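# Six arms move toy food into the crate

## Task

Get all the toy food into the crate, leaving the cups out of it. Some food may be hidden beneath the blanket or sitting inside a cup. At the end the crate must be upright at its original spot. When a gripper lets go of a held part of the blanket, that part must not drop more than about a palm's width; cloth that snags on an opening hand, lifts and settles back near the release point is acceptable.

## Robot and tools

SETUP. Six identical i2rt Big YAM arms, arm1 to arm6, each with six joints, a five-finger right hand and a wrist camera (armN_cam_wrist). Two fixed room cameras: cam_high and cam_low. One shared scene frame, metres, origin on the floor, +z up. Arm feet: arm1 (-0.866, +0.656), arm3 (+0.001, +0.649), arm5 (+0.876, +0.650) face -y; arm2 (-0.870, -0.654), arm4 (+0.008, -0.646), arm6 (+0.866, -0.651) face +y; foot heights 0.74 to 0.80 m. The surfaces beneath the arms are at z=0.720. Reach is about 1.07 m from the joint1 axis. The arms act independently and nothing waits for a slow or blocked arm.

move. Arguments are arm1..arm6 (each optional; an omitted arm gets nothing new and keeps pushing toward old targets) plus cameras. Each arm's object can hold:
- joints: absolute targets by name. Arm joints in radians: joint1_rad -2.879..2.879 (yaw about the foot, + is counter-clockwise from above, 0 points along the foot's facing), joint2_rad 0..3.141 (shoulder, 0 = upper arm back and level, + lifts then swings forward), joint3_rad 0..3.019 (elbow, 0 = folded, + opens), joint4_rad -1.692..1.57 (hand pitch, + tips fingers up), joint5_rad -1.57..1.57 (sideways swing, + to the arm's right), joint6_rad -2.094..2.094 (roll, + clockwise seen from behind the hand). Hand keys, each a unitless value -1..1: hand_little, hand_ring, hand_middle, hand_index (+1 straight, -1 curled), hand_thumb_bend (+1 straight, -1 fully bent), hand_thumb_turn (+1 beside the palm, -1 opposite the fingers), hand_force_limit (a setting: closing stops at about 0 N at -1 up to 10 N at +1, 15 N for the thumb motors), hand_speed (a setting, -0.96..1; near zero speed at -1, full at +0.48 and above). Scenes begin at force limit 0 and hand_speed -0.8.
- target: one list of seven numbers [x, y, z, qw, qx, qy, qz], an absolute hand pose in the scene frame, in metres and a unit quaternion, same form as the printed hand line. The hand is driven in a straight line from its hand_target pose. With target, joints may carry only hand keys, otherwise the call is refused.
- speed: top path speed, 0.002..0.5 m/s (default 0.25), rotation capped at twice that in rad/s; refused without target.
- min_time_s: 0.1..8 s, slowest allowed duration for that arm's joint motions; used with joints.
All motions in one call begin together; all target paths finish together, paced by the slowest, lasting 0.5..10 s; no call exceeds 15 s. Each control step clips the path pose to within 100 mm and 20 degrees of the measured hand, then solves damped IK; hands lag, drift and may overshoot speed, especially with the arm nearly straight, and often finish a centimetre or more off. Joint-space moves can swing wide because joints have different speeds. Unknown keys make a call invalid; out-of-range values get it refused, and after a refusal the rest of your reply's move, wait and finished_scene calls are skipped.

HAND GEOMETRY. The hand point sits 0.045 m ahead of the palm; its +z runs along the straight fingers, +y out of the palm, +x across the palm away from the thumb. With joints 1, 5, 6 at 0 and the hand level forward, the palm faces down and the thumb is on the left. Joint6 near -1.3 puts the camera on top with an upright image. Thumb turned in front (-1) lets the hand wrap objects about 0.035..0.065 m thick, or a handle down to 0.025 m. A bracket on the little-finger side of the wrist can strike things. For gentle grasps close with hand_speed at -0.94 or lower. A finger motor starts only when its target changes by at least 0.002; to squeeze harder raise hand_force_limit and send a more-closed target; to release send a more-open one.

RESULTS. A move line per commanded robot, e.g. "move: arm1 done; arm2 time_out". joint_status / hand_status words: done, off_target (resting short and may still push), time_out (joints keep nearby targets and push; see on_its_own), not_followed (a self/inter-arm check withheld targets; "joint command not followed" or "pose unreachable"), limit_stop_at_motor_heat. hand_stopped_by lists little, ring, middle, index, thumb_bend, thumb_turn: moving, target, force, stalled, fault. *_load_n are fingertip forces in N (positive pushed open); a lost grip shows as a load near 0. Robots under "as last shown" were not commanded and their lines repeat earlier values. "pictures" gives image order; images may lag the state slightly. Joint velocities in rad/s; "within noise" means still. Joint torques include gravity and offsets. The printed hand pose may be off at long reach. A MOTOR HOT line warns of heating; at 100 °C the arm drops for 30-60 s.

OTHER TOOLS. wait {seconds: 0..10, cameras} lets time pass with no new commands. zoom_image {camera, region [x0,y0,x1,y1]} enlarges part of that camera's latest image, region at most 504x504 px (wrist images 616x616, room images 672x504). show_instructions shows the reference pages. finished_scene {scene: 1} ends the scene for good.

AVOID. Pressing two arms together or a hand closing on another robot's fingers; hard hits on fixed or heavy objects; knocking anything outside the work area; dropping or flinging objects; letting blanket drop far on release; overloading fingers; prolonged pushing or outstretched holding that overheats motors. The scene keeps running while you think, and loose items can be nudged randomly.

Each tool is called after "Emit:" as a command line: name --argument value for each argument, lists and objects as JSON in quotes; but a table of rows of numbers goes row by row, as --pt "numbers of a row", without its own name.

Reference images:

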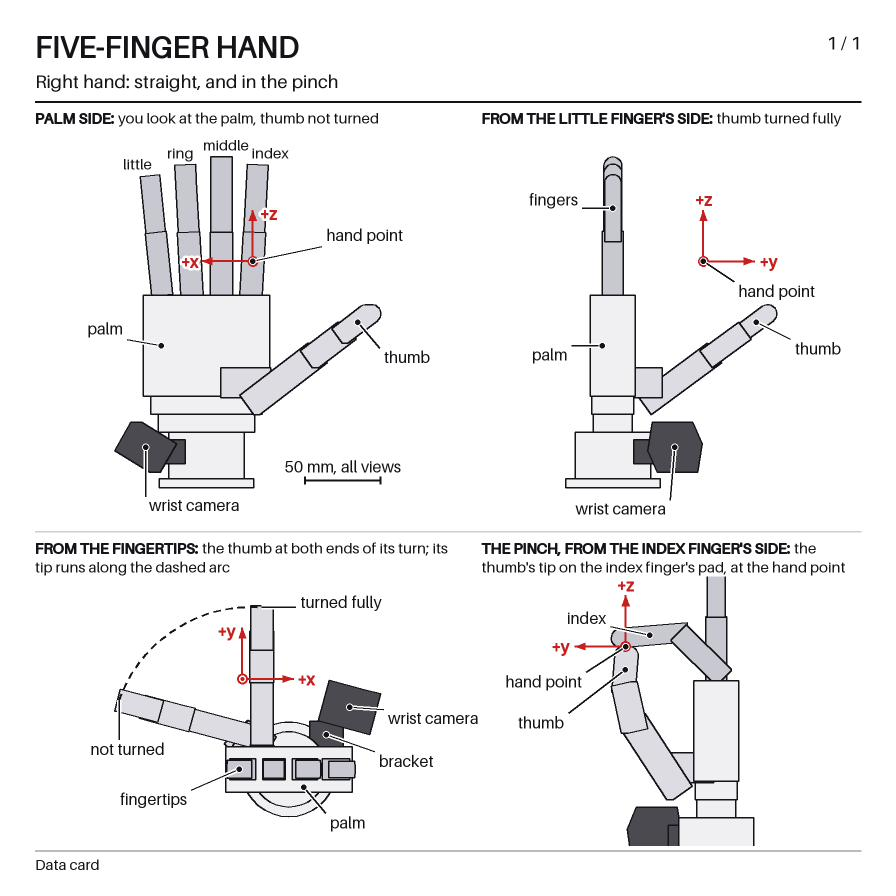

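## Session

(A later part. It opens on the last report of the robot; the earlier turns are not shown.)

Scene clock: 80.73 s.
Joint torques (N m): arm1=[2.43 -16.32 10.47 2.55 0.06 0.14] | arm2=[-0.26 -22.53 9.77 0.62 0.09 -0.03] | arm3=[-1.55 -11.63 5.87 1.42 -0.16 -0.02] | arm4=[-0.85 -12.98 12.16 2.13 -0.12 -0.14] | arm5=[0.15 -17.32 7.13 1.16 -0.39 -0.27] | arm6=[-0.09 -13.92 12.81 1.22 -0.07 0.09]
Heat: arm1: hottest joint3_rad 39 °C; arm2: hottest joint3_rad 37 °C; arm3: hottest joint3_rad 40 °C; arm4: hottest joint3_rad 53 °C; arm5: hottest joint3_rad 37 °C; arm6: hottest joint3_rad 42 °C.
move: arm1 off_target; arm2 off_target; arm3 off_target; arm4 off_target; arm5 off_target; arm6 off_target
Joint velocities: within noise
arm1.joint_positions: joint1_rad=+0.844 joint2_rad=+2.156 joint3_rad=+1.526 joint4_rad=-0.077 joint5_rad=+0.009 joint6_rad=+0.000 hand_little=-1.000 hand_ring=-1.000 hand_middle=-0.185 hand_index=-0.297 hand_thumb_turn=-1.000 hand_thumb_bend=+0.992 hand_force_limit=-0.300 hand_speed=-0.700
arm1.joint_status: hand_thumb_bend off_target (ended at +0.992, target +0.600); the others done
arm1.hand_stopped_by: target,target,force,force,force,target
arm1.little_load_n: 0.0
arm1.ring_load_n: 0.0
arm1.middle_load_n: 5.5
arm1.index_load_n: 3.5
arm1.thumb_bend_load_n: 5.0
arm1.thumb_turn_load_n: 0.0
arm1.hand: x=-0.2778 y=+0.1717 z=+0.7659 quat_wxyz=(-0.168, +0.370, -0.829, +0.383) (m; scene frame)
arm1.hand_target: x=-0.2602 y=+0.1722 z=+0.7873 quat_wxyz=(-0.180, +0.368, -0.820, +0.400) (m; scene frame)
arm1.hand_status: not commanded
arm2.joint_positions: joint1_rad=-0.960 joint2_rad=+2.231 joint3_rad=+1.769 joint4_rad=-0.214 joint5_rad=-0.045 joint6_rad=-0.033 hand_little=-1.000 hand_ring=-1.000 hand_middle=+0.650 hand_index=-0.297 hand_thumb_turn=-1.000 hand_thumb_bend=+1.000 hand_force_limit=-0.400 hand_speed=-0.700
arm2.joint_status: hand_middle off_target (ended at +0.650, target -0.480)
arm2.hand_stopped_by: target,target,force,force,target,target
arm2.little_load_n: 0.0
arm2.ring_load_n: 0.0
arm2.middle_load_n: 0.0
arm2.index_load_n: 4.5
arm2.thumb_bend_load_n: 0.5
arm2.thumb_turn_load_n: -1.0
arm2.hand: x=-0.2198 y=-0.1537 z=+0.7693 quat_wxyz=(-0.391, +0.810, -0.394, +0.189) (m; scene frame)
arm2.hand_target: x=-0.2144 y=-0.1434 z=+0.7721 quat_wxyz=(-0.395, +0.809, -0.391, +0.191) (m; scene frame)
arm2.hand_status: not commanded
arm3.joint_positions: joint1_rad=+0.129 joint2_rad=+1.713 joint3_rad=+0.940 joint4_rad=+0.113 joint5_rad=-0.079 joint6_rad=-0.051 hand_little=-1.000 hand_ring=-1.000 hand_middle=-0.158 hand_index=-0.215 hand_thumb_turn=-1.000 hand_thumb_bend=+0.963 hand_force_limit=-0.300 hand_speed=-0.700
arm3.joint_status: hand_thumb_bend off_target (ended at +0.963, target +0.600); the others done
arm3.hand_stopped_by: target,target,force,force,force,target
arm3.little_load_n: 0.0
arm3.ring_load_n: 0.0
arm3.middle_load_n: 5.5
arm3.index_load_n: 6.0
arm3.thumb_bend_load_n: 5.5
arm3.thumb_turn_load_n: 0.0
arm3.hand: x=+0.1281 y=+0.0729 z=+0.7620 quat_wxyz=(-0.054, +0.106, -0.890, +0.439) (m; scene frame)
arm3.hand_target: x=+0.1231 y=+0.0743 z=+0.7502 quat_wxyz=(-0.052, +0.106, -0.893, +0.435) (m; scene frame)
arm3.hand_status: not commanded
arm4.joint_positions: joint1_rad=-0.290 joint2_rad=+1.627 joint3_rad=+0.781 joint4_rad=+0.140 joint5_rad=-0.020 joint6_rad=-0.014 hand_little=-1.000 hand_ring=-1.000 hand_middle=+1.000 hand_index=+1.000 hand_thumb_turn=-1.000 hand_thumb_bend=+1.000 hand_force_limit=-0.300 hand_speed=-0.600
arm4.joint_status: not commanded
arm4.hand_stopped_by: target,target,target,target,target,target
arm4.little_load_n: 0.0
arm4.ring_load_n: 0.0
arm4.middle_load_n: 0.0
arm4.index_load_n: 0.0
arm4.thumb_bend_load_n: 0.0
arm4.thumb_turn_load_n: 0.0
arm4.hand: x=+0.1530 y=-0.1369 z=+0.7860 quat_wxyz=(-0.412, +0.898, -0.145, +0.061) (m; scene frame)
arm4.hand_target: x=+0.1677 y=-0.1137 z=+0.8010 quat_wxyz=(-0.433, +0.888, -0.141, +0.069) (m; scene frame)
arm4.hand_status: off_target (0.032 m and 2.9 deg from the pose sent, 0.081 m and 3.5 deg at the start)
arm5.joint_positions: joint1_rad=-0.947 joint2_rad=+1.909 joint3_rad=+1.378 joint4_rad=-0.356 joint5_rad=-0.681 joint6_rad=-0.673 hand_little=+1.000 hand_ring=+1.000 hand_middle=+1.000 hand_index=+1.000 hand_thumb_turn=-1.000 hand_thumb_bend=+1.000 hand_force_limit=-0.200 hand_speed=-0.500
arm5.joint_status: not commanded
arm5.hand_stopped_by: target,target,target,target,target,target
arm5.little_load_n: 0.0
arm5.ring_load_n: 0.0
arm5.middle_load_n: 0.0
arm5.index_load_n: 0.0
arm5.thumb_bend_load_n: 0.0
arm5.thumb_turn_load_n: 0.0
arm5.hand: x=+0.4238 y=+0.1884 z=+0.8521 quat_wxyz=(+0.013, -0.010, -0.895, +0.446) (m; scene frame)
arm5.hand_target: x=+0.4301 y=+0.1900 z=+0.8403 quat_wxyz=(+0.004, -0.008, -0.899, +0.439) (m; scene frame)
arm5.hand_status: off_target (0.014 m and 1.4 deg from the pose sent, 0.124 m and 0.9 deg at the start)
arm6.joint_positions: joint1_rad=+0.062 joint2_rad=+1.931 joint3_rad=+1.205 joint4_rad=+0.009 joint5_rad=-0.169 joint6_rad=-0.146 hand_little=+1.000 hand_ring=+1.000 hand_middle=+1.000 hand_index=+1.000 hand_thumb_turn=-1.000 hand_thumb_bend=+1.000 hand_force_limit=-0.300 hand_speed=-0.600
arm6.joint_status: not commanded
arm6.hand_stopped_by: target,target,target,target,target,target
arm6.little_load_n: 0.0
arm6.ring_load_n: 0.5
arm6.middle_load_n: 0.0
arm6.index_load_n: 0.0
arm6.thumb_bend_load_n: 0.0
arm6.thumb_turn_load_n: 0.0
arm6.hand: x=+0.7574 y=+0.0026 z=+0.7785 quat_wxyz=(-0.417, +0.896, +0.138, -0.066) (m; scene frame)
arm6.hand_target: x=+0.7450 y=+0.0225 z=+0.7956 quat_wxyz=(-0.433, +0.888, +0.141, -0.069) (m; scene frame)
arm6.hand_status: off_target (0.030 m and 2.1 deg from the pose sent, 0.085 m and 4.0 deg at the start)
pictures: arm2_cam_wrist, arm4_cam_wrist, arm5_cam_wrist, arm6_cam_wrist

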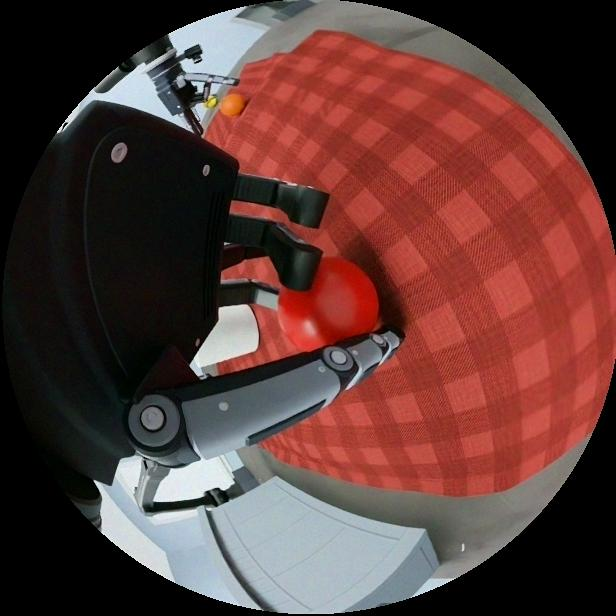

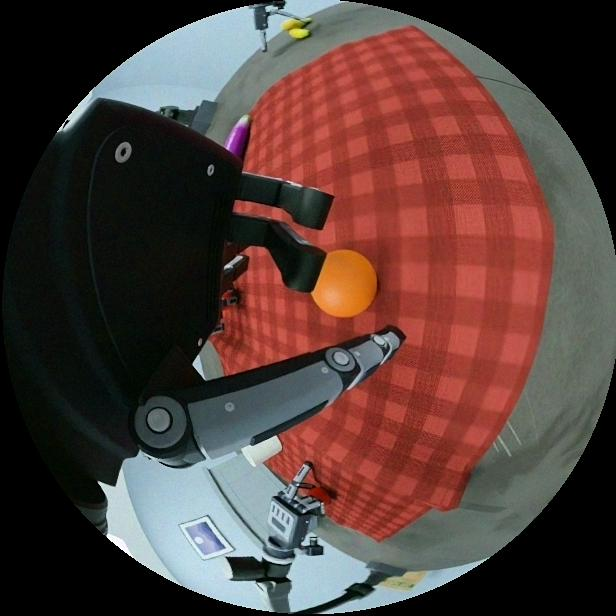

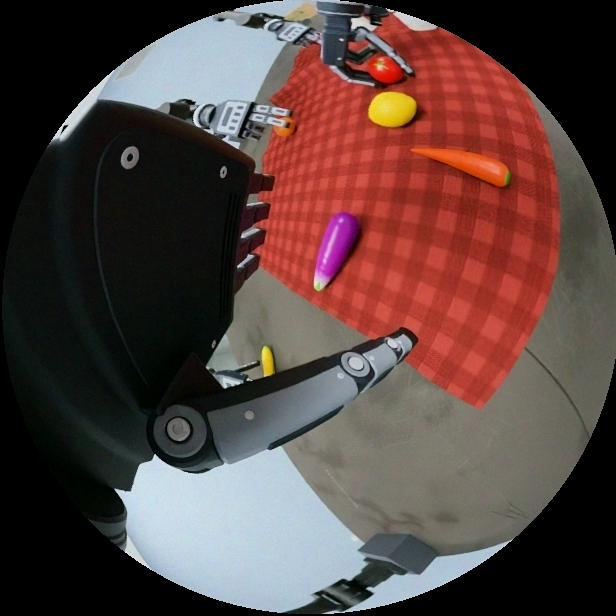

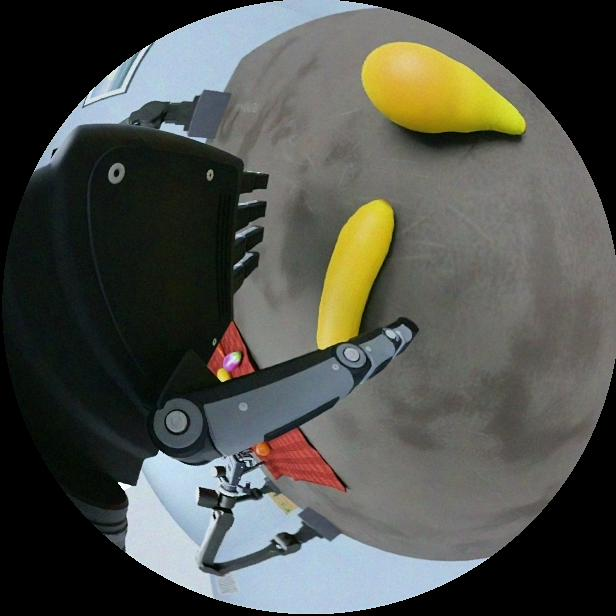

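Emit:
move --arm1 '{"target": [-0.285, 0.18, 1.0, 0.1797, -0.3684, 0.8197, -0.3999], "speed": 0.2}' --arm2 '{"joints": {"hand_speed": -0.5, "hand_force_limit": -0.1, "hand_middle": -0.45}}' --arm3 '{"target": [0.123, 0.09, 0.98, 0.0515, -0.1056, 0.8925, -0.4354], "speed": 0.2}' --arm4 '{"target": [0.171, -0.101, 0.776, 0.433, -0.8877, 0.1406, -0.0686], "speed": 0.1}' --arm5 '{"target": [0.95, 0.12, 0.95, -0.2192, 0.4494, 0.7783, -0.3797], "speed": 0.4}' --arm6 '{"target": [0.738, 0.021, 0.773, 0.433, -0.8877, -0.1406, 0.0686], "speed": 0.1}' --cameras '["arm1_cam_wrist", "arm2_cam_wrist", "arm4_cam_wrist", "arm5_cam_wrist", "arm6_cam_wrist"]'

Scene clock: 84.43 s.
Joint torques (N m): arm1=[1.26 -14.51 14.87 1.61 -0.22 0.05] | arm2=[-0.38 -22.89 9.46 0.61 0.09 -0.03] | arm3=[-1.26 -10.58 11.62 0.31 -0.1 -0.03] | arm4=[-0.73 -13.16 11.62 2.14 -0.08 -0.13] | arm5=[-0.85 -10.75 10.73 0.51 0.82 0] | arm6=[-0.03 -13.74 11.02 2.44 -0.07 0.08]
Heat: arm1: hottest joint3_rad 39 °C; arm2: hottest joint3_rad 37 °C; arm3: hottest joint3_rad 40 °C; arm4: hottest joint3_rad 53 °C; arm5: hottest joint3_rad 37 °C; arm6: hottest joint3_rad 42 °C.
move: arm1 off_target; arm2 off_target; arm3 off_target; arm4 off_target; arm5 off_target; arm6 off_target
Joint velocities: within noise
arm1.joint_positions: joint1_rad=+0.844 joint2_rad=+1.875 joint3_rad=+1.651 joint4_rad=-0.488 joint5_rad=+0.005 joint6_rad=+0.000 hand_little=-1.000 hand_ring=-1.000 hand_middle=-0.185 hand_index=-0.297 hand_thumb_turn=-1.000 hand_thumb_bend=+0.992 hand_force_limit=-0.300 hand_speed=-0.700
arm1.joint_status: not commanded
arm1.hand_stopped_by: target,target,force,force,force,target
arm1.little_load_n: 0.0
arm1.ring_load_n: 0.0
arm1.middle_load_n: 5.5
arm1.index_load_n: 3.5
arm1.thumb_bend_load_n: 5.0
arm1.thumb_turn_load_n: 0.5
arm1.hand: x=-0.2960 y=+0.1884 z=+0.9684 quat_wxyz=(-0.169, +0.371, -0.830, +0.380) (m; scene frame)
arm1.hand_target: x=-0.2861 y=+0.1809 z=+1.0001 quat_wxyz=(-0.180, +0.368, -0.820, +0.400) (m; scene frame)
arm1.hand_status: off_target (0.035 m and 2.8 deg from the pose sent, 0.234 m and 2.6 deg at the start)
arm2.joint_positions: joint1_rad=-0.960 joint2_rad=+2.231 joint3_rad=+1.772 joint4_rad=-0.214 joint5_rad=-0.045 joint6_rad=-0.033 hand_little=-1.000 hand_ring=-1.000 hand_middle=+0.610 hand_index=-0.297 hand_thumb_turn=-1.000 hand_thumb_bend=+1.000 hand_force_limit=-0.100 hand_speed=-0.500
arm2.joint_status: hand_middle off_target (ended at +0.610, target -0.450); the others done
arm2.hand_stopped_by: target,target,force,force,target,target
arm2.little_load_n: 0.0
arm2.ring_load_n: 0.0
arm2.middle_load_n: 0.5
arm2.index_load_n: 4.5
arm2.thumb_bend_load_n: 0.5
arm2.thumb_turn_load_n: -1.0
arm2.hand: x=-0.2188 y=-0.1530 z=+0.7704 quat_wxyz=(-0.392, +0.810, -0.394, +0.189) (m; scene frame)
arm2.hand_target: x=-0.2144 y=-0.1435 z=+0.7722 quat_wxyz=(-0.395, +0.809, -0.391, +0.191) (m; scene frame)
arm2.hand_status: not commanded
arm3.joint_positions: joint1_rad=+0.129 joint2_rad=+1.395 joint3_rad=+1.184 joint4_rad=-0.479 joint5_rad=-0.079 joint6_rad=-0.051 hand_little=-1.000 hand_ring=-1.000 hand_middle=-0.158 hand_index=-0.215 hand_thumb_turn=-1.000 hand_thumb_bend=+0.963 hand_force_limit=-0.300 hand_speed=-0.700
arm3.joint_status: not commanded
arm3.hand_stopped_by: target,target,force,force,force,target
arm3.little_load_n: 0.0
arm3.ring_load_n: 0.5
arm3.middle_load_n: 5.5
arm3.index_load_n: 6.0
arm3.thumb_bend_load_n: 5.5
arm3.thumb_turn_load_n: 0.0
arm3.hand: x=+0.1251 y=+0.1002 z=+0.9631 quat_wxyz=(-0.054, +0.106, -0.897, +0.426) (m; scene frame)
arm3.hand_target: x=+0.1229 y=+0.0906 z=+0.9800 quat_wxyz=(-0.051, +0.105, -0.892, +0.436) (m; scene frame)
arm3.hand_status: off_target (0.020 m and 1.2 deg from the pose sent, 0.219 m and 0.6 deg at the start)
arm4.joint_positions: joint1_rad=-0.290 joint2_rad=+1.698 joint3_rad=+0.802 joint4_rad=+0.200 joint5_rad=-0.020 joint6_rad=-0.014 hand_little=-1.000 hand_ring=-1.000 hand_middle=+1.000 hand_index=+1.000 hand_thumb_turn=-1.000 hand_thumb_bend=+1.000 hand_force_limit=-0.300 hand_speed=-0.600
arm4.joint_status: not commanded
arm4.hand_stopped_by: target,target,target,target,target,target
arm4.little_load_n: 0.0
arm4.ring_load_n: 0.0
arm4.middle_load_n: 0.0
arm4.index_load_n: 0.0
arm4.thumb_bend_load_n: 0.0
arm4.thumb_turn_load_n: 0.0
arm4.hand: x=+0.1574 y=-0.1240 z=+0.7677 quat_wxyz=(-0.416, +0.896, -0.145, +0.062) (m; scene frame)
arm4.hand_target: x=+0.1708 y=-0.1025 z=+0.7768 quat_wxyz=(-0.433, +0.888, -0.141, +0.069) (m; scene frame)
arm4.hand_status: off_target (0.028 m and 2.3 deg from the pose sent, 0.041 m and 2.9 deg at the start)
arm5.joint_positions: joint1_rad=+0.352 joint2_rad=+1.558 joint3_rad=+1.218 joint4_rad=-1.010 joint5_rad=+0.885 joint6_rad=+1.269 hand_little=+1.000 hand_ring=+1.000 hand_middle=+1.000 hand_index=+1.000 hand_thumb_turn=-1.000 hand_thumb_bend=+1.000 hand_force_limit=-0.200 hand_speed=-0.500
arm5.joint_status: not commanded
arm5.hand_stopped_by: target,target,target,target,target,target
arm5.little_load_n: 0.0
arm5.ring_load_n: 0.0
arm5.middle_load_n: 0.0
arm5.index_load_n: 0.0
arm5.thumb_bend_load_n: 0.0
arm5.thumb_turn_load_n: 0.0
arm5.hand: x=+0.9502 y=+0.1334 z=+0.9448 quat_wxyz=(+0.222, -0.440, -0.784, +0.377) (m; scene frame)
arm5.hand_target: x=+0.9498 y=+0.1205 z=+0.9500 quat_wxyz=(+0.219, -0.449, -0.778, +0.380) (m; scene frame)
arm5.hand_status: off_target (0.014 m and 1.4 deg from the pose sent, 0.540 m and 58.3 deg at the start)
arm6.joint_positions: joint1_rad=+0.074 joint2_rad=+1.959 joint3_rad=+1.205 joint4_rad=+0.034 joint5_rad=-0.159 joint6_rad=-0.138 hand_little=+1.000 hand_ring=+1.000 hand_middle=+1.000 hand_index=+1.000 hand_thumb_turn=-1.000 hand_thumb_bend=+1.000 hand_force_limit=-0.300 hand_speed=-0.600
arm6.joint_status: not commanded
arm6.hand_stopped_by: target,target,target,target,target,target
arm6.little_load_n: 0.0
arm6.ring_load_n: 0.0
arm6.middle_load_n: -0.5
arm6.index_load_n: 0.0
arm6.thumb_bend_load_n: 0.0
arm6.thumb_turn_load_n: 0.0
arm6.hand: x=+0.7503 y=+0.0030 z=+0.7644 quat_wxyz=(-0.415, +0.897, +0.138, -0.066) (m; scene frame)
arm6.hand_target: x=+0.7381 y=+0.0199 z=+0.7735 quat_wxyz=(-0.433, +0.888, +0.141, -0.069) (m; scene frame)
arm6.hand_status: off_target (0.023 m and 2.3 deg from the pose sent, 0.027 m and 2.1 deg at the start)
pictures: arm1_cam_wrist, arm2_cam_wrist, arm4_cam_wrist, arm5_cam_wrist, arm6_cam_wrist

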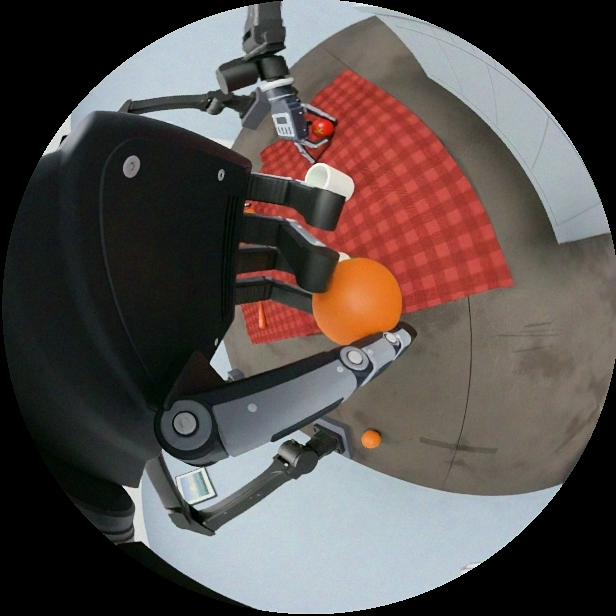

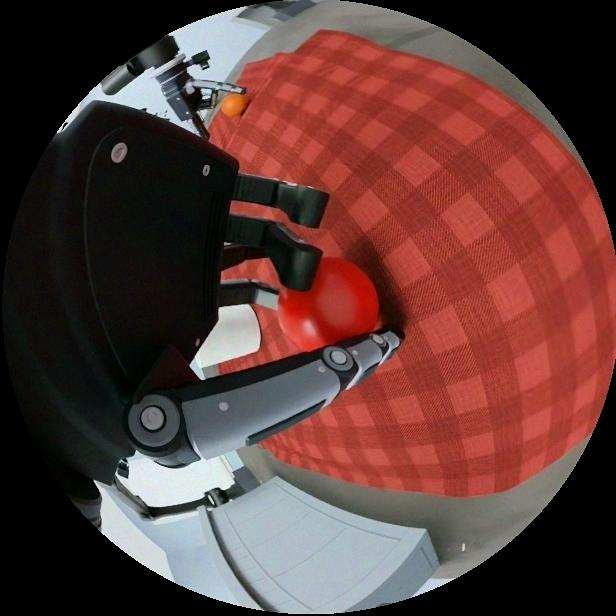

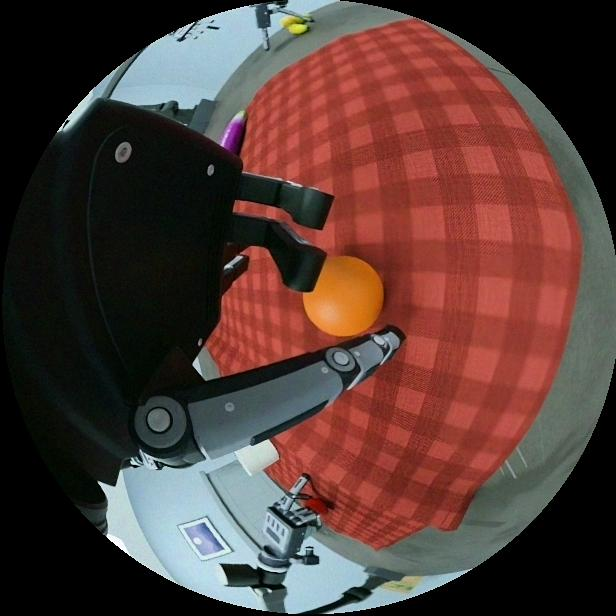

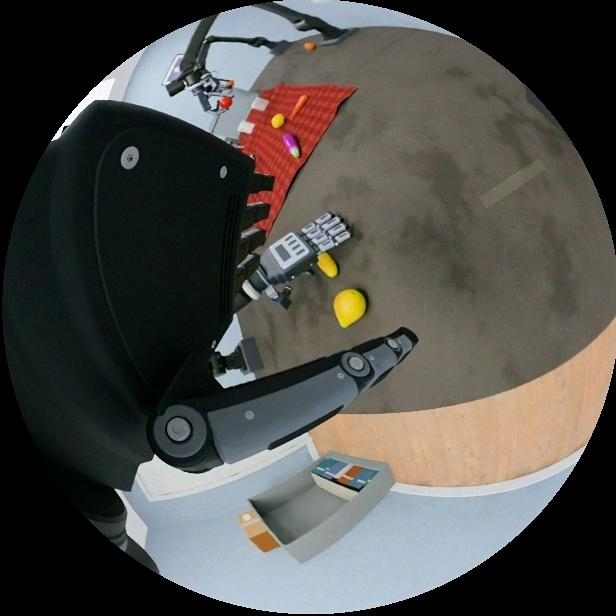

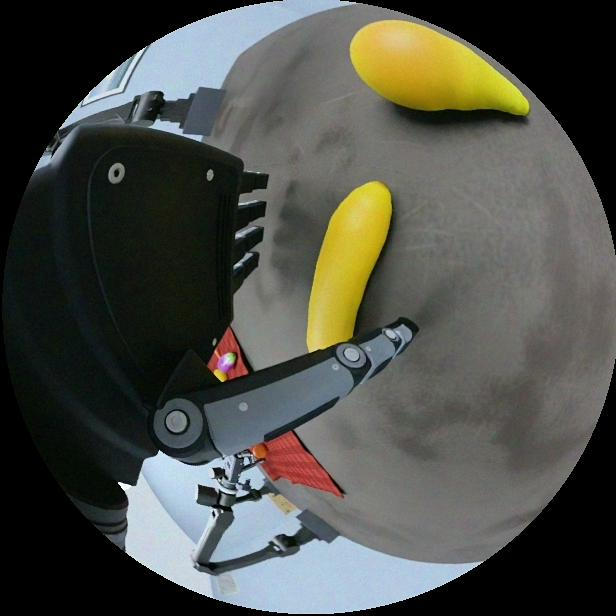

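Emit:
zoom_image --camera "arm2_cam_wrist" --region '[200, 160, 420, 380]'

Emit:
zoom_image --camera "arm1_cam_wrist" --region '[200, 40, 420, 380]'

Scaled by 2.291 from the camera's 616x616 image, which has a finer 880x880 frame.

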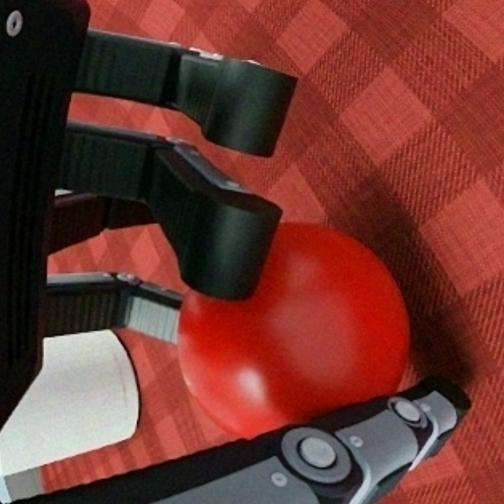

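Scaled by 1.482 from the camera's 616x616 image, which has a finer 880x880 frame.

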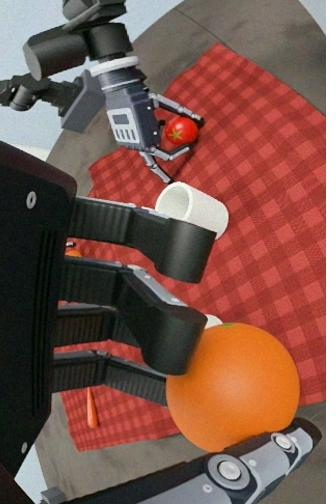

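Emit:
move --arm1 '{"target": [-0.65, 0.07, 1.14, 0.01635, -0.15556, 0.98228, -0.10322], "speed": 0.3}' --arm2 '{"joints": {"hand_speed": -0.6, "hand_force_limit": 0.2, "hand_middle": -0.4}}' --arm3 '{"target": [-0.15, 0.22, 0.99, -0.1172, 0.2402, 0.8662, -0.4225], "speed": 0.3}' --arm4 '{"joints": {"hand_speed": -0.65, "hand_force_limit": -0.4, "hand_index": -0.5, "hand_middle": -0.5}}' --arm5 '{"target": [0.945, 0.06, 0.92, -0.2192, 0.4494, 0.7783, -0.3797], "speed": 0.2, "joints": {"hand_ring": -1, "hand_little": -1}}' --arm6 '{"target": [0.738, 0.021, 0.767, 0.433, -0.8877, -0.1406, 0.0686], "speed": 0.1, "joints": {"hand_speed": -0.6, "hand_force_limit": -0.3, "hand_index": -0.55, "hand_middle": -0.55, "hand_ring": -0.55, "hand_little": -0.55}}' --cameras '["arm1_cam_wrist", "arm2_cam_wrist", "arm4_cam_wrist", "arm5_cam_wrist", "arm6_cam_wrist"]'

Scene clock: 88.13 s.
Joint torques (N m): arm1=[2.02 -15.21 13.72 0.66 -0.04 -0.03] | arm2=[-0.32 -23.12 8.91 0.72 0.07 -0.04] | arm3=[-1.08 -7.3 7.86 0.06 0 0.09] | arm4=[-0.85 -13.1 11.59 2.11 -0.08 -0.13] | arm5=[-1.08 -13.1 10.73 1.18 0.65 -0.26] | arm6=[-0.15 -13.57 10.78 2.11 -0.07 0.06]
Heat: arm1: hottest joint3_rad 39 °C; arm2: hottest joint3_rad 37 °C; arm3: hottest joint3_rad 40 °C; arm4: hottest joint3_rad 53 °C; arm5: hottest joint3_rad 37 °C; arm6: hottest joint3_rad 43 °C.
move: arm1 off_target; arm2 off_target; arm3 done; arm4 off_target; arm5 off_target; arm6 off_target
Joint velocities: within noise
arm1.joint_positions: joint1_rad=+0.292 joint2_rad=+2.033 joint3_rad=+2.431 joint4_rad=-1.689 joint5_rad=-0.009 joint6_rad=+0.008 hand_little=-1.000 hand_ring=-1.000 hand_middle=-0.185 hand_index=-0.297 hand_thumb_turn=-1.000 hand_thumb_bend=+0.992 hand_force_limit=-0.300 hand_speed=-0.700
arm1.joint_status: not commanded
arm1.hand_stopped_by: target,target,force,force,force,target
arm1.little_load_n: 0.0
arm1.ring_load_n: 0.0
arm1.middle_load_n: 5.5
arm1.index_load_n: 3.5
arm1.thumb_bend_load_n: 5.0
arm1.thumb_turn_load_n: 0.5
arm1.hand: x=-0.6557 y=+0.0711 z=+1.1156 quat_wxyz=(-0.026, +0.141, -0.980, +0.137) (m; scene frame)
arm1.hand_target: x=-0.6504 y=+0.0714 z=+1.1390 quat_wxyz=(-0.029, +0.150, -0.975, +0.161) (m; scene frame)
arm1.hand_status: off_target (0.025 m and 4.3 deg from the pose sent, 0.411 m and 47.6 deg at the start; a joint's target at an end of its range on 22 of 63 steps)
arm2.joint_positions: joint1_rad=-0.960 joint2_rad=+2.236 joint3_rad=+1.781 joint4_rad=-0.216 joint5_rad=-0.045 joint6_rad=-0.033 hand_little=-1.000 hand_ring=-1.000 hand_middle=-0.232 hand_index=-0.297 hand_thumb_turn=-1.000 hand_thumb_bend=+1.000 hand_force_limit=+0.200 hand_speed=-0.600
arm2.joint_status: hand_middle off_target (ended at -0.232, target -0.400); the others done
arm2.hand_stopped_by: target,target,force,force,target,target
arm2.little_load_n: 0.0
arm2.ring_load_n: 0.0
arm2.middle_load_n: 10.0
arm2.index_load_n: 3.0
arm2.thumb_bend_load_n: 1.5
arm2.thumb_turn_load_n: 0.5
arm2.hand: x=-0.2172 y=-0.1518 z=+0.7705 quat_wxyz=(-0.393, +0.809, -0.394, +0.190) (m; scene frame)
arm2.hand_target: x=-0.2144 y=-0.1434 z=+0.7722 quat_wxyz=(-0.395, +0.809, -0.391, +0.191) (m; scene frame)
arm2.hand_status: not commanded
arm3.joint_positions: joint1_rad=-0.378 joint2_rad=+1.074 joint3_rad=+0.983 joint4_rad=-0.568 joint5_rad=+0.140 joint6_rad=+0.105 hand_little=-1.000 hand_ring=-1.000 hand_middle=-0.158 hand_index=-0.215 hand_thumb_turn=-1.000 hand_thumb_bend=+0.963 hand_force_limit=-0.300 hand_speed=-0.700
arm3.joint_status: not commanded
arm3.hand_stopped_by: target,target,force,force,force,target
arm3.little_load_n: 0.0
arm3.ring_load_n: 0.5
arm3.middle_load_n: 5.5
arm3.index_load_n: 6.0
arm3.thumb_bend_load_n: 5.5
arm3.thumb_turn_load_n: 0.0
arm3.hand: x=-0.1530 y=+0.2150 z=+0.9951 quat_wxyz=(+0.120, -0.237, -0.863, +0.430) (m; scene frame)
arm3.hand_target: x=-0.1500 y=+0.2198 z=+0.9900 quat_wxyz=(+0.117, -0.240, -0.866, +0.423) (m; scene frame)
arm3.hand_status: done (0.008 m and 1.1 deg from the pose sent, 0.301 m and 44.6 deg at the start)
arm4.joint_positions: joint1_rad=-0.290 joint2_rad=+1.698 joint3_rad=+0.802 joint4_rad=+0.200 joint5_rad=-0.020 joint6_rad=-0.014 hand_little=-1.000 hand_ring=-1.000 hand_middle=-0.157 hand_index=-0.317 hand_thumb_turn=-1.000 hand_thumb_bend=+1.000 hand_force_limit=-0.400 hand_speed=-0.650
arm4.joint_status: hand_middle off_target (ended at -0.157, target -0.500); hand_index off_target (ended at -0.317, target -0.500); the others done
arm4.hand_stopped_by: target,target,force,force,target,target
arm4.little_load_n: -0.5
arm4.ring_load_n: 0.0
arm4.middle_load_n: 2.0
arm4.index_load_n: 3.0
arm4.thumb_bend_load_n: 1.0
arm4.thumb_turn_load_n: -0.5
arm4.hand: x=+0.1574 y=-0.1240 z=+0.7677 quat_wxyz=(-0.416, +0.896, -0.145, +0.062) (m; scene frame)
arm4.hand_target: x=+0.1708 y=-0.1025 z=+0.7768 quat_wxyz=(-0.433, +0.888, -0.141, +0.069) (m; scene frame)
arm4.hand_status: not commanded
arm5.joint_positions: joint1_rad=+0.307 joint2_rad=+1.708 joint3_rad=+1.327 joint4_rad=-0.931 joint5_rad=+0.877 joint6_rad=+1.222 hand_little=-1.000 hand_ring=-1.000 hand_middle=+1.000 hand_index=+1.000 hand_thumb_turn=-1.000 hand_thumb_bend=+1.000 hand_force_limit=-0.200 hand_speed=-0.500
arm5.joint_status: all done
arm5.hand_stopped_by: target,target,target,target,target,target
arm5.little_load_n: 0.0
arm5.ring_load_n: 0.0
arm5.middle_load_n: 0.0
arm5.index_load_n: 0.0
arm5.thumb_bend_load_n: 0.0
arm5.thumb_turn_load_n: 0.0
arm5.hand: x=+0.9456 y=+0.0766 z=+0.9174 quat_wxyz=(+0.224, -0.446, -0.781, +0.376) (m; scene frame)
arm5.hand_target: x=+0.9448 y=+0.0606 z=+0.9202 quat_wxyz=(+0.219, -0.449, -0.778, +0.380) (m; scene frame)
arm5.hand_status: off_target (0.017 m and 0.8 deg from the pose sent, 0.078 m and 1.4 deg at the start)
arm6.joint_positions: joint1_rad=+0.075 joint2_rad=+1.969 joint3_rad=+1.205 joint4_rad=+0.055 joint5_rad=-0.159 joint6_rad=-0.136 hand_little=-0.550 hand_ring=-0.550 hand_middle=-0.396 hand_index=-0.550 hand_thumb_turn=-1.000 hand_thumb_bend=+1.000 hand_force_limit=-0.300 hand_speed=-0.600
arm6.joint_status: hand_middle off_target (ended at -0.396, target -0.550); the others done
arm6.hand_stopped_by: target,target,force,target,target,target
arm6.little_load_n: 0.0
arm6.ring_load_n: 0.0
arm6.middle_load_n: 3.5
arm6.index_load_n: 0.5
arm6.thumb_bend_load_n: 1.0
arm6.thumb_turn_load_n: 3.0
arm6.hand: x=+0.7494 y=+0.0060 z=+0.7614 quat_wxyz=(-0.420, +0.895, +0.137, -0.066) (m; scene frame)
arm6.hand_target: x=+0.7380 y=+0.0202 z=+0.7676 quat_wxyz=(-0.433, +0.888, +0.141, -0.069) (m; scene frame)
arm6.hand_status: off_target (0.020 m and 1.7 deg from the pose sent, 0.022 m and 2.3 deg at the start)
pictures: arm1_cam_wrist, arm2_cam_wrist, arm4_cam_wrist, arm5_cam_wrist, arm6_cam_wrist

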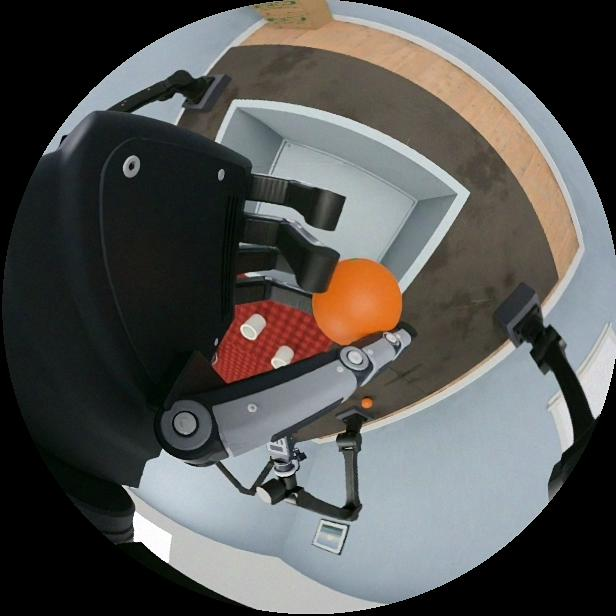

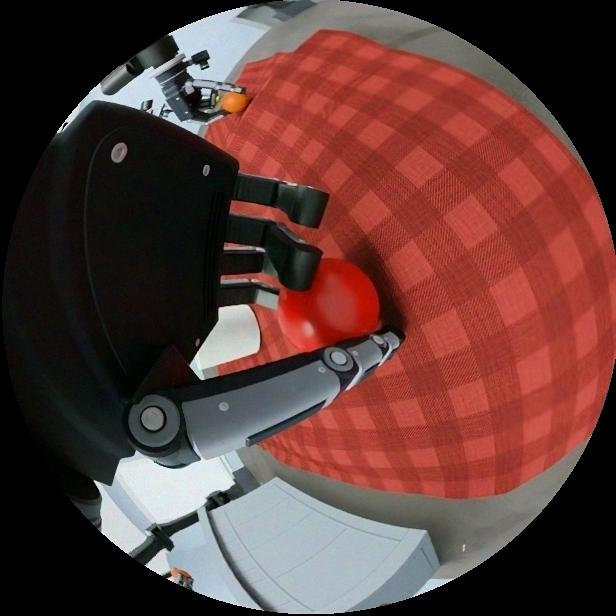

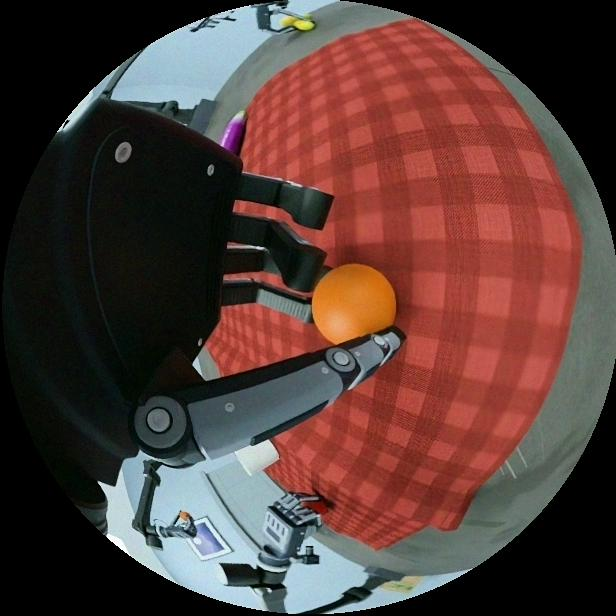

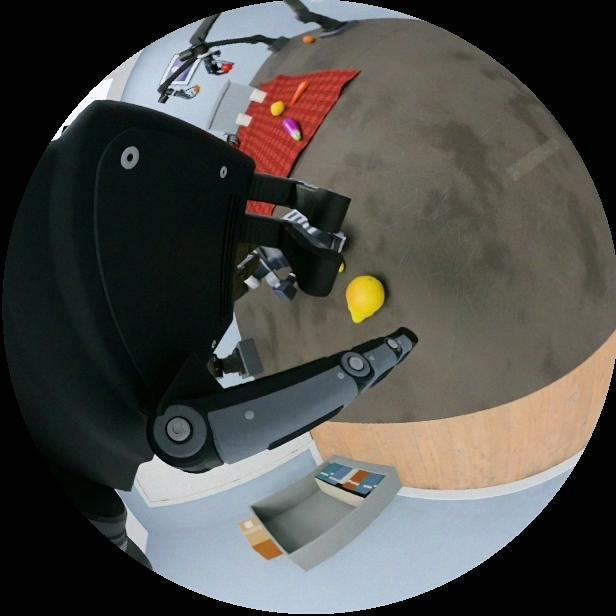

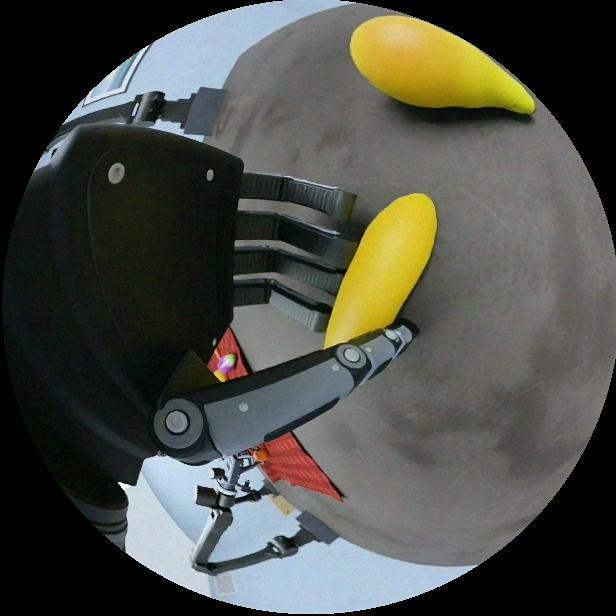

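Emit:
move --arm1 '{"target": [-0.665, 0.03, 0.835, 0.0405, -0.1511, 0.9540, -0.2556], "speed": 0.2}' --arm2 '{"joints": {"hand_speed": -0.7, "hand_force_limit": -0.3, "hand_thumb_bend": 0.6}}' --arm3 '{"target": [-0.295, 0.146, 0.80, -0.1172, 0.2402, 0.8662, -0.4225], "speed": 0.2}' --arm4 '{"joints": {"hand_force_limit": -0.3, "hand_thumb_bend": 0.6}}' --arm6 '{"joints": {"hand_force_limit": -0.2, "hand_index": -0.7, "hand_ring": -0.68, "hand_little": -0.7, "hand_thumb_bend": 0.6}}' --cameras '["arm1_cam_wrist", "arm3_cam_wrist", "arm6_cam_wrist", "cam_high"]'

Scene clock: 91.20 s.
Joint torques (N m): arm1=[0.03 -14.62 9.46 2.25 -0.23 -0.03] | arm2=[-0.26 -23.18 8.9 0.77 0.1 -0.03] | arm3=[-1.96 -11.52 9.88 1.32 -0.14 -0.08] | arm4=[-0.79 -13.22 11.6 2.1 -0.08 -0.13] | arm5=[-0.91 -12.92 10.74 1.17 0.64 -0.27] | arm6=[-0.09 -13.68 10.78 2.1 -0.07 0.06]
Heat: arm1: hottest joint3_rad 39 °C; arm2: hottest joint3_rad 37 °C; arm3: hottest joint3_rad 41 °C; arm4: hottest joint3_rad 54 °C; arm5: hottest joint3_rad 37 °C; arm6: hottest joint3_rad 43 °C.
move: arm1 off_target; arm2 off_target; arm3 off_target; arm4 off_target; arm6 off_target
Joint velocities: within noise
arm1.joint_positions: joint1_rad=+0.274 joint2_rad=+1.971 joint3_rad=+1.524 joint4_rad=-0.632 joint5_rad=-0.021 joint6_rad=-0.036 hand_little=-1.000 hand_ring=-1.000 hand_middle=-0.185 hand_index=-0.297 hand_thumb_turn=-1.000 hand_thumb_bend=+0.992 hand_force_limit=-0.300 hand_speed=-0.700
arm1.joint_status: not commanded
arm1.hand_stopped_by: target,target,force,force,force,target
arm1.little_load_n: 0.0
arm1.ring_load_n: 0.0
arm1.middle_load_n: 5.5
arm1.index_load_n: 3.5
arm1.thumb_bend_load_n: 5.0
arm1.thumb_turn_load_n: 0.5
arm1.hand: x=-0.6585 y=+0.0401 z=+0.8253 quat_wxyz=(-0.040, +0.153, -0.958, +0.240) (m; scene frame)
arm1.hand_target: x=-0.6651 y=+0.0302 z=+0.8351 quat_wxyz=(-0.040, +0.151, -0.954, +0.255) (m; scene frame)
arm1.hand_status: off_target (0.015 m and 1.9 deg from the pose sent, 0.284 m and 14.1 deg at the start)
arm2.joint_positions: joint1_rad=-0.960 joint2_rad=+2.236 joint3_rad=+1.781 joint4_rad=-0.216 joint5_rad=-0.045 joint6_rad=-0.033 hand_little=-1.000 hand_ring=-1.000 hand_middle=-0.232 hand_index=-0.297 hand_thumb_turn=-1.000 hand_thumb_bend=+0.992 hand_force_limit=-0.300 hand_speed=-0.700
arm2.joint_status: hand_thumb_bend off_target (ended at +0.992, target +0.600); the others done
arm2.hand_stopped_by: target,target,force,force,force,target
arm2.little_load_n: 0.0
arm2.ring_load_n: 0.0
arm2.middle_load_n: 10.5
arm2.index_load_n: 3.0
arm2.thumb_bend_load_n: 6.0
arm2.thumb_turn_load_n: 0.5
arm2.hand: x=-0.2172 y=-0.1518 z=+0.7705 quat_wxyz=(-0.393, +0.809, -0.394, +0.190) (m; scene frame)
arm2.hand_target: x=-0.2144 y=-0.1434 z=+0.7722 quat_wxyz=(-0.395, +0.809, -0.391, +0.191) (m; scene frame)
arm2.hand_status: not commanded
arm3.joint_positions: joint1_rad=-0.606 joint2_rad=+1.623 joint3_rad=+0.918 joint4_rad=-0.023 joint5_rad=-0.041 joint6_rad=-0.026 hand_little=-1.000 hand_ring=-1.000 hand_middle=-0.158 hand_index=-0.215 hand_thumb_turn=-1.000 hand_thumb_bend=+0.963 hand_force_limit=-0.300 hand_speed=-0.700
arm3.joint_status: not commanded
arm3.hand_stopped_by: target,target,force,force,force,target
arm3.little_load_n: 0.0
arm3.ring_load_n: 0.0
arm3.middle_load_n: 5.5
arm3.index_load_n: 5.5
arm3.thumb_bend_load_n: 5.5
arm3.thumb_turn_load_n: 0.0
arm3.hand: x=-0.2795 y=+0.1643 z=+0.7802 quat_wxyz=(+0.107, -0.246, -0.877, +0.398) (m; scene frame)
arm3.hand_target: x=-0.2942 y=+0.1472 z=+0.8007 quat_wxyz=(+0.117, -0.240, -0.866, +0.422) (m; scene frame)
arm3.hand_status: off_target (0.031 m and 3.3 deg from the pose sent, 0.251 m and 1.1 deg at the start)
arm4.joint_positions: joint1_rad=-0.290 joint2_rad=+1.698 joint3_rad=+0.802 joint4_rad=+0.200 joint5_rad=-0.020 joint6_rad=-0.014 hand_little=-1.000 hand_ring=-1.000 hand_middle=-0.157 hand_index=-0.317 hand_thumb_turn=-1.000 hand_thumb_bend=+0.989 hand_force_limit=-0.300 hand_speed=-0.650
arm4.joint_status: hand_thumb_bend off_target (ended at +0.989, target +0.600); the others done
arm4.hand_stopped_by: target,target,force,force,force,target
arm4.little_load_n: 0.0
arm4.ring_load_n: 0.0
arm4.middle_load_n: 3.0
arm4.index_load_n: 3.5
arm4.thumb_bend_load_n: 6.5
arm4.thumb_turn_load_n: 0.0
arm4.hand: x=+0.1574 y=-0.1240 z=+0.7677 quat_wxyz=(-0.416, +0.896, -0.145, +0.062) (m; scene frame)
arm4.hand_target: x=+0.1708 y=-0.1025 z=+0.7768 quat_wxyz=(-0.433, +0.888, -0.141, +0.069) (m; scene frame)
arm4.hand_status: not commanded
arm5: as last shown
arm5.hand: x=+0.9456 y=+0.0767 z=+0.9174 quat_wxyz=(+0.224, -0.446, -0.781, +0.376) (m; scene frame)
arm6.joint_positions: joint1_rad=+0.075 joint2_rad=+1.969 joint3_rad=+1.205 joint4_rad=+0.055 joint5_rad=-0.159 joint6_rad=-0.136 hand_little=-0.700 hand_ring=-0.680 hand_middle=-0.396 hand_index=-0.700 hand_thumb_turn=-1.000 hand_thumb_bend=+0.988 hand_force_limit=-0.200 hand_speed=-0.600
arm6.joint_status: hand_thumb_bend off_target (ended at +0.988, target +0.600); the others done
arm6.hand_stopped_by: target,target,force,target,force,target
arm6.little_load_n: 0.0
arm6.ring_load_n: 0.5
arm6.middle_load_n: 4.5
arm6.index_load_n: 0.0
arm6.thumb_bend_load_n: 5.0
arm6.thumb_turn_load_n: 3.0
arm6.hand: x=+0.7494 y=+0.0060 z=+0.7614 quat_wxyz=(-0.420, +0.895, +0.137, -0.066) (m; scene frame)
arm6.hand_target: x=+0.7380 y=+0.0202 z=+0.7676 quat_wxyz=(-0.433, +0.888, +0.141, -0.069) (m; scene frame)
arm6.hand_status: not commanded
pictures: arm1_cam_wrist, arm3_cam_wrist, arm6_cam_wrist, cam_high

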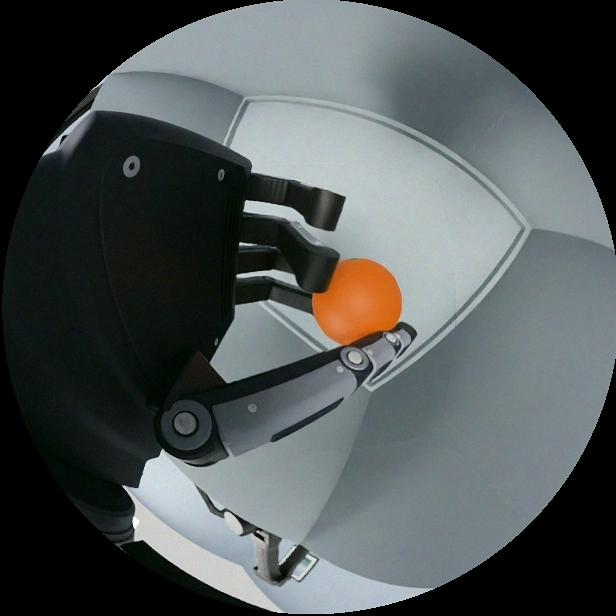

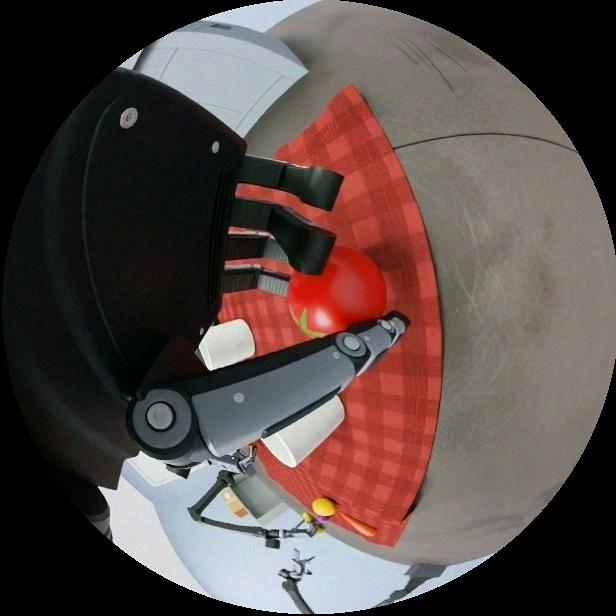

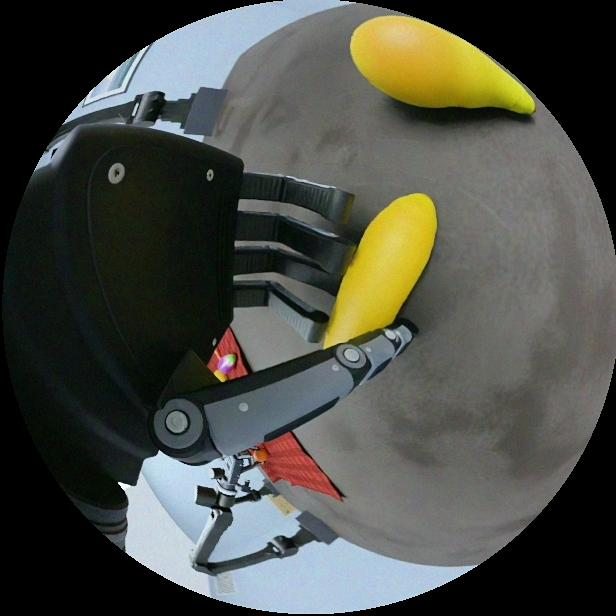

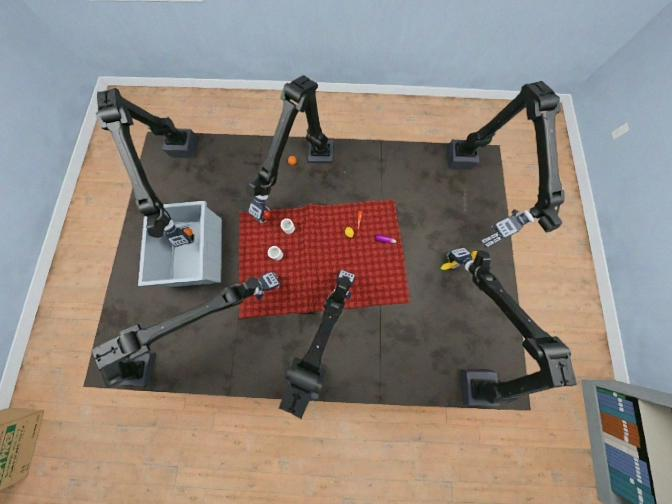

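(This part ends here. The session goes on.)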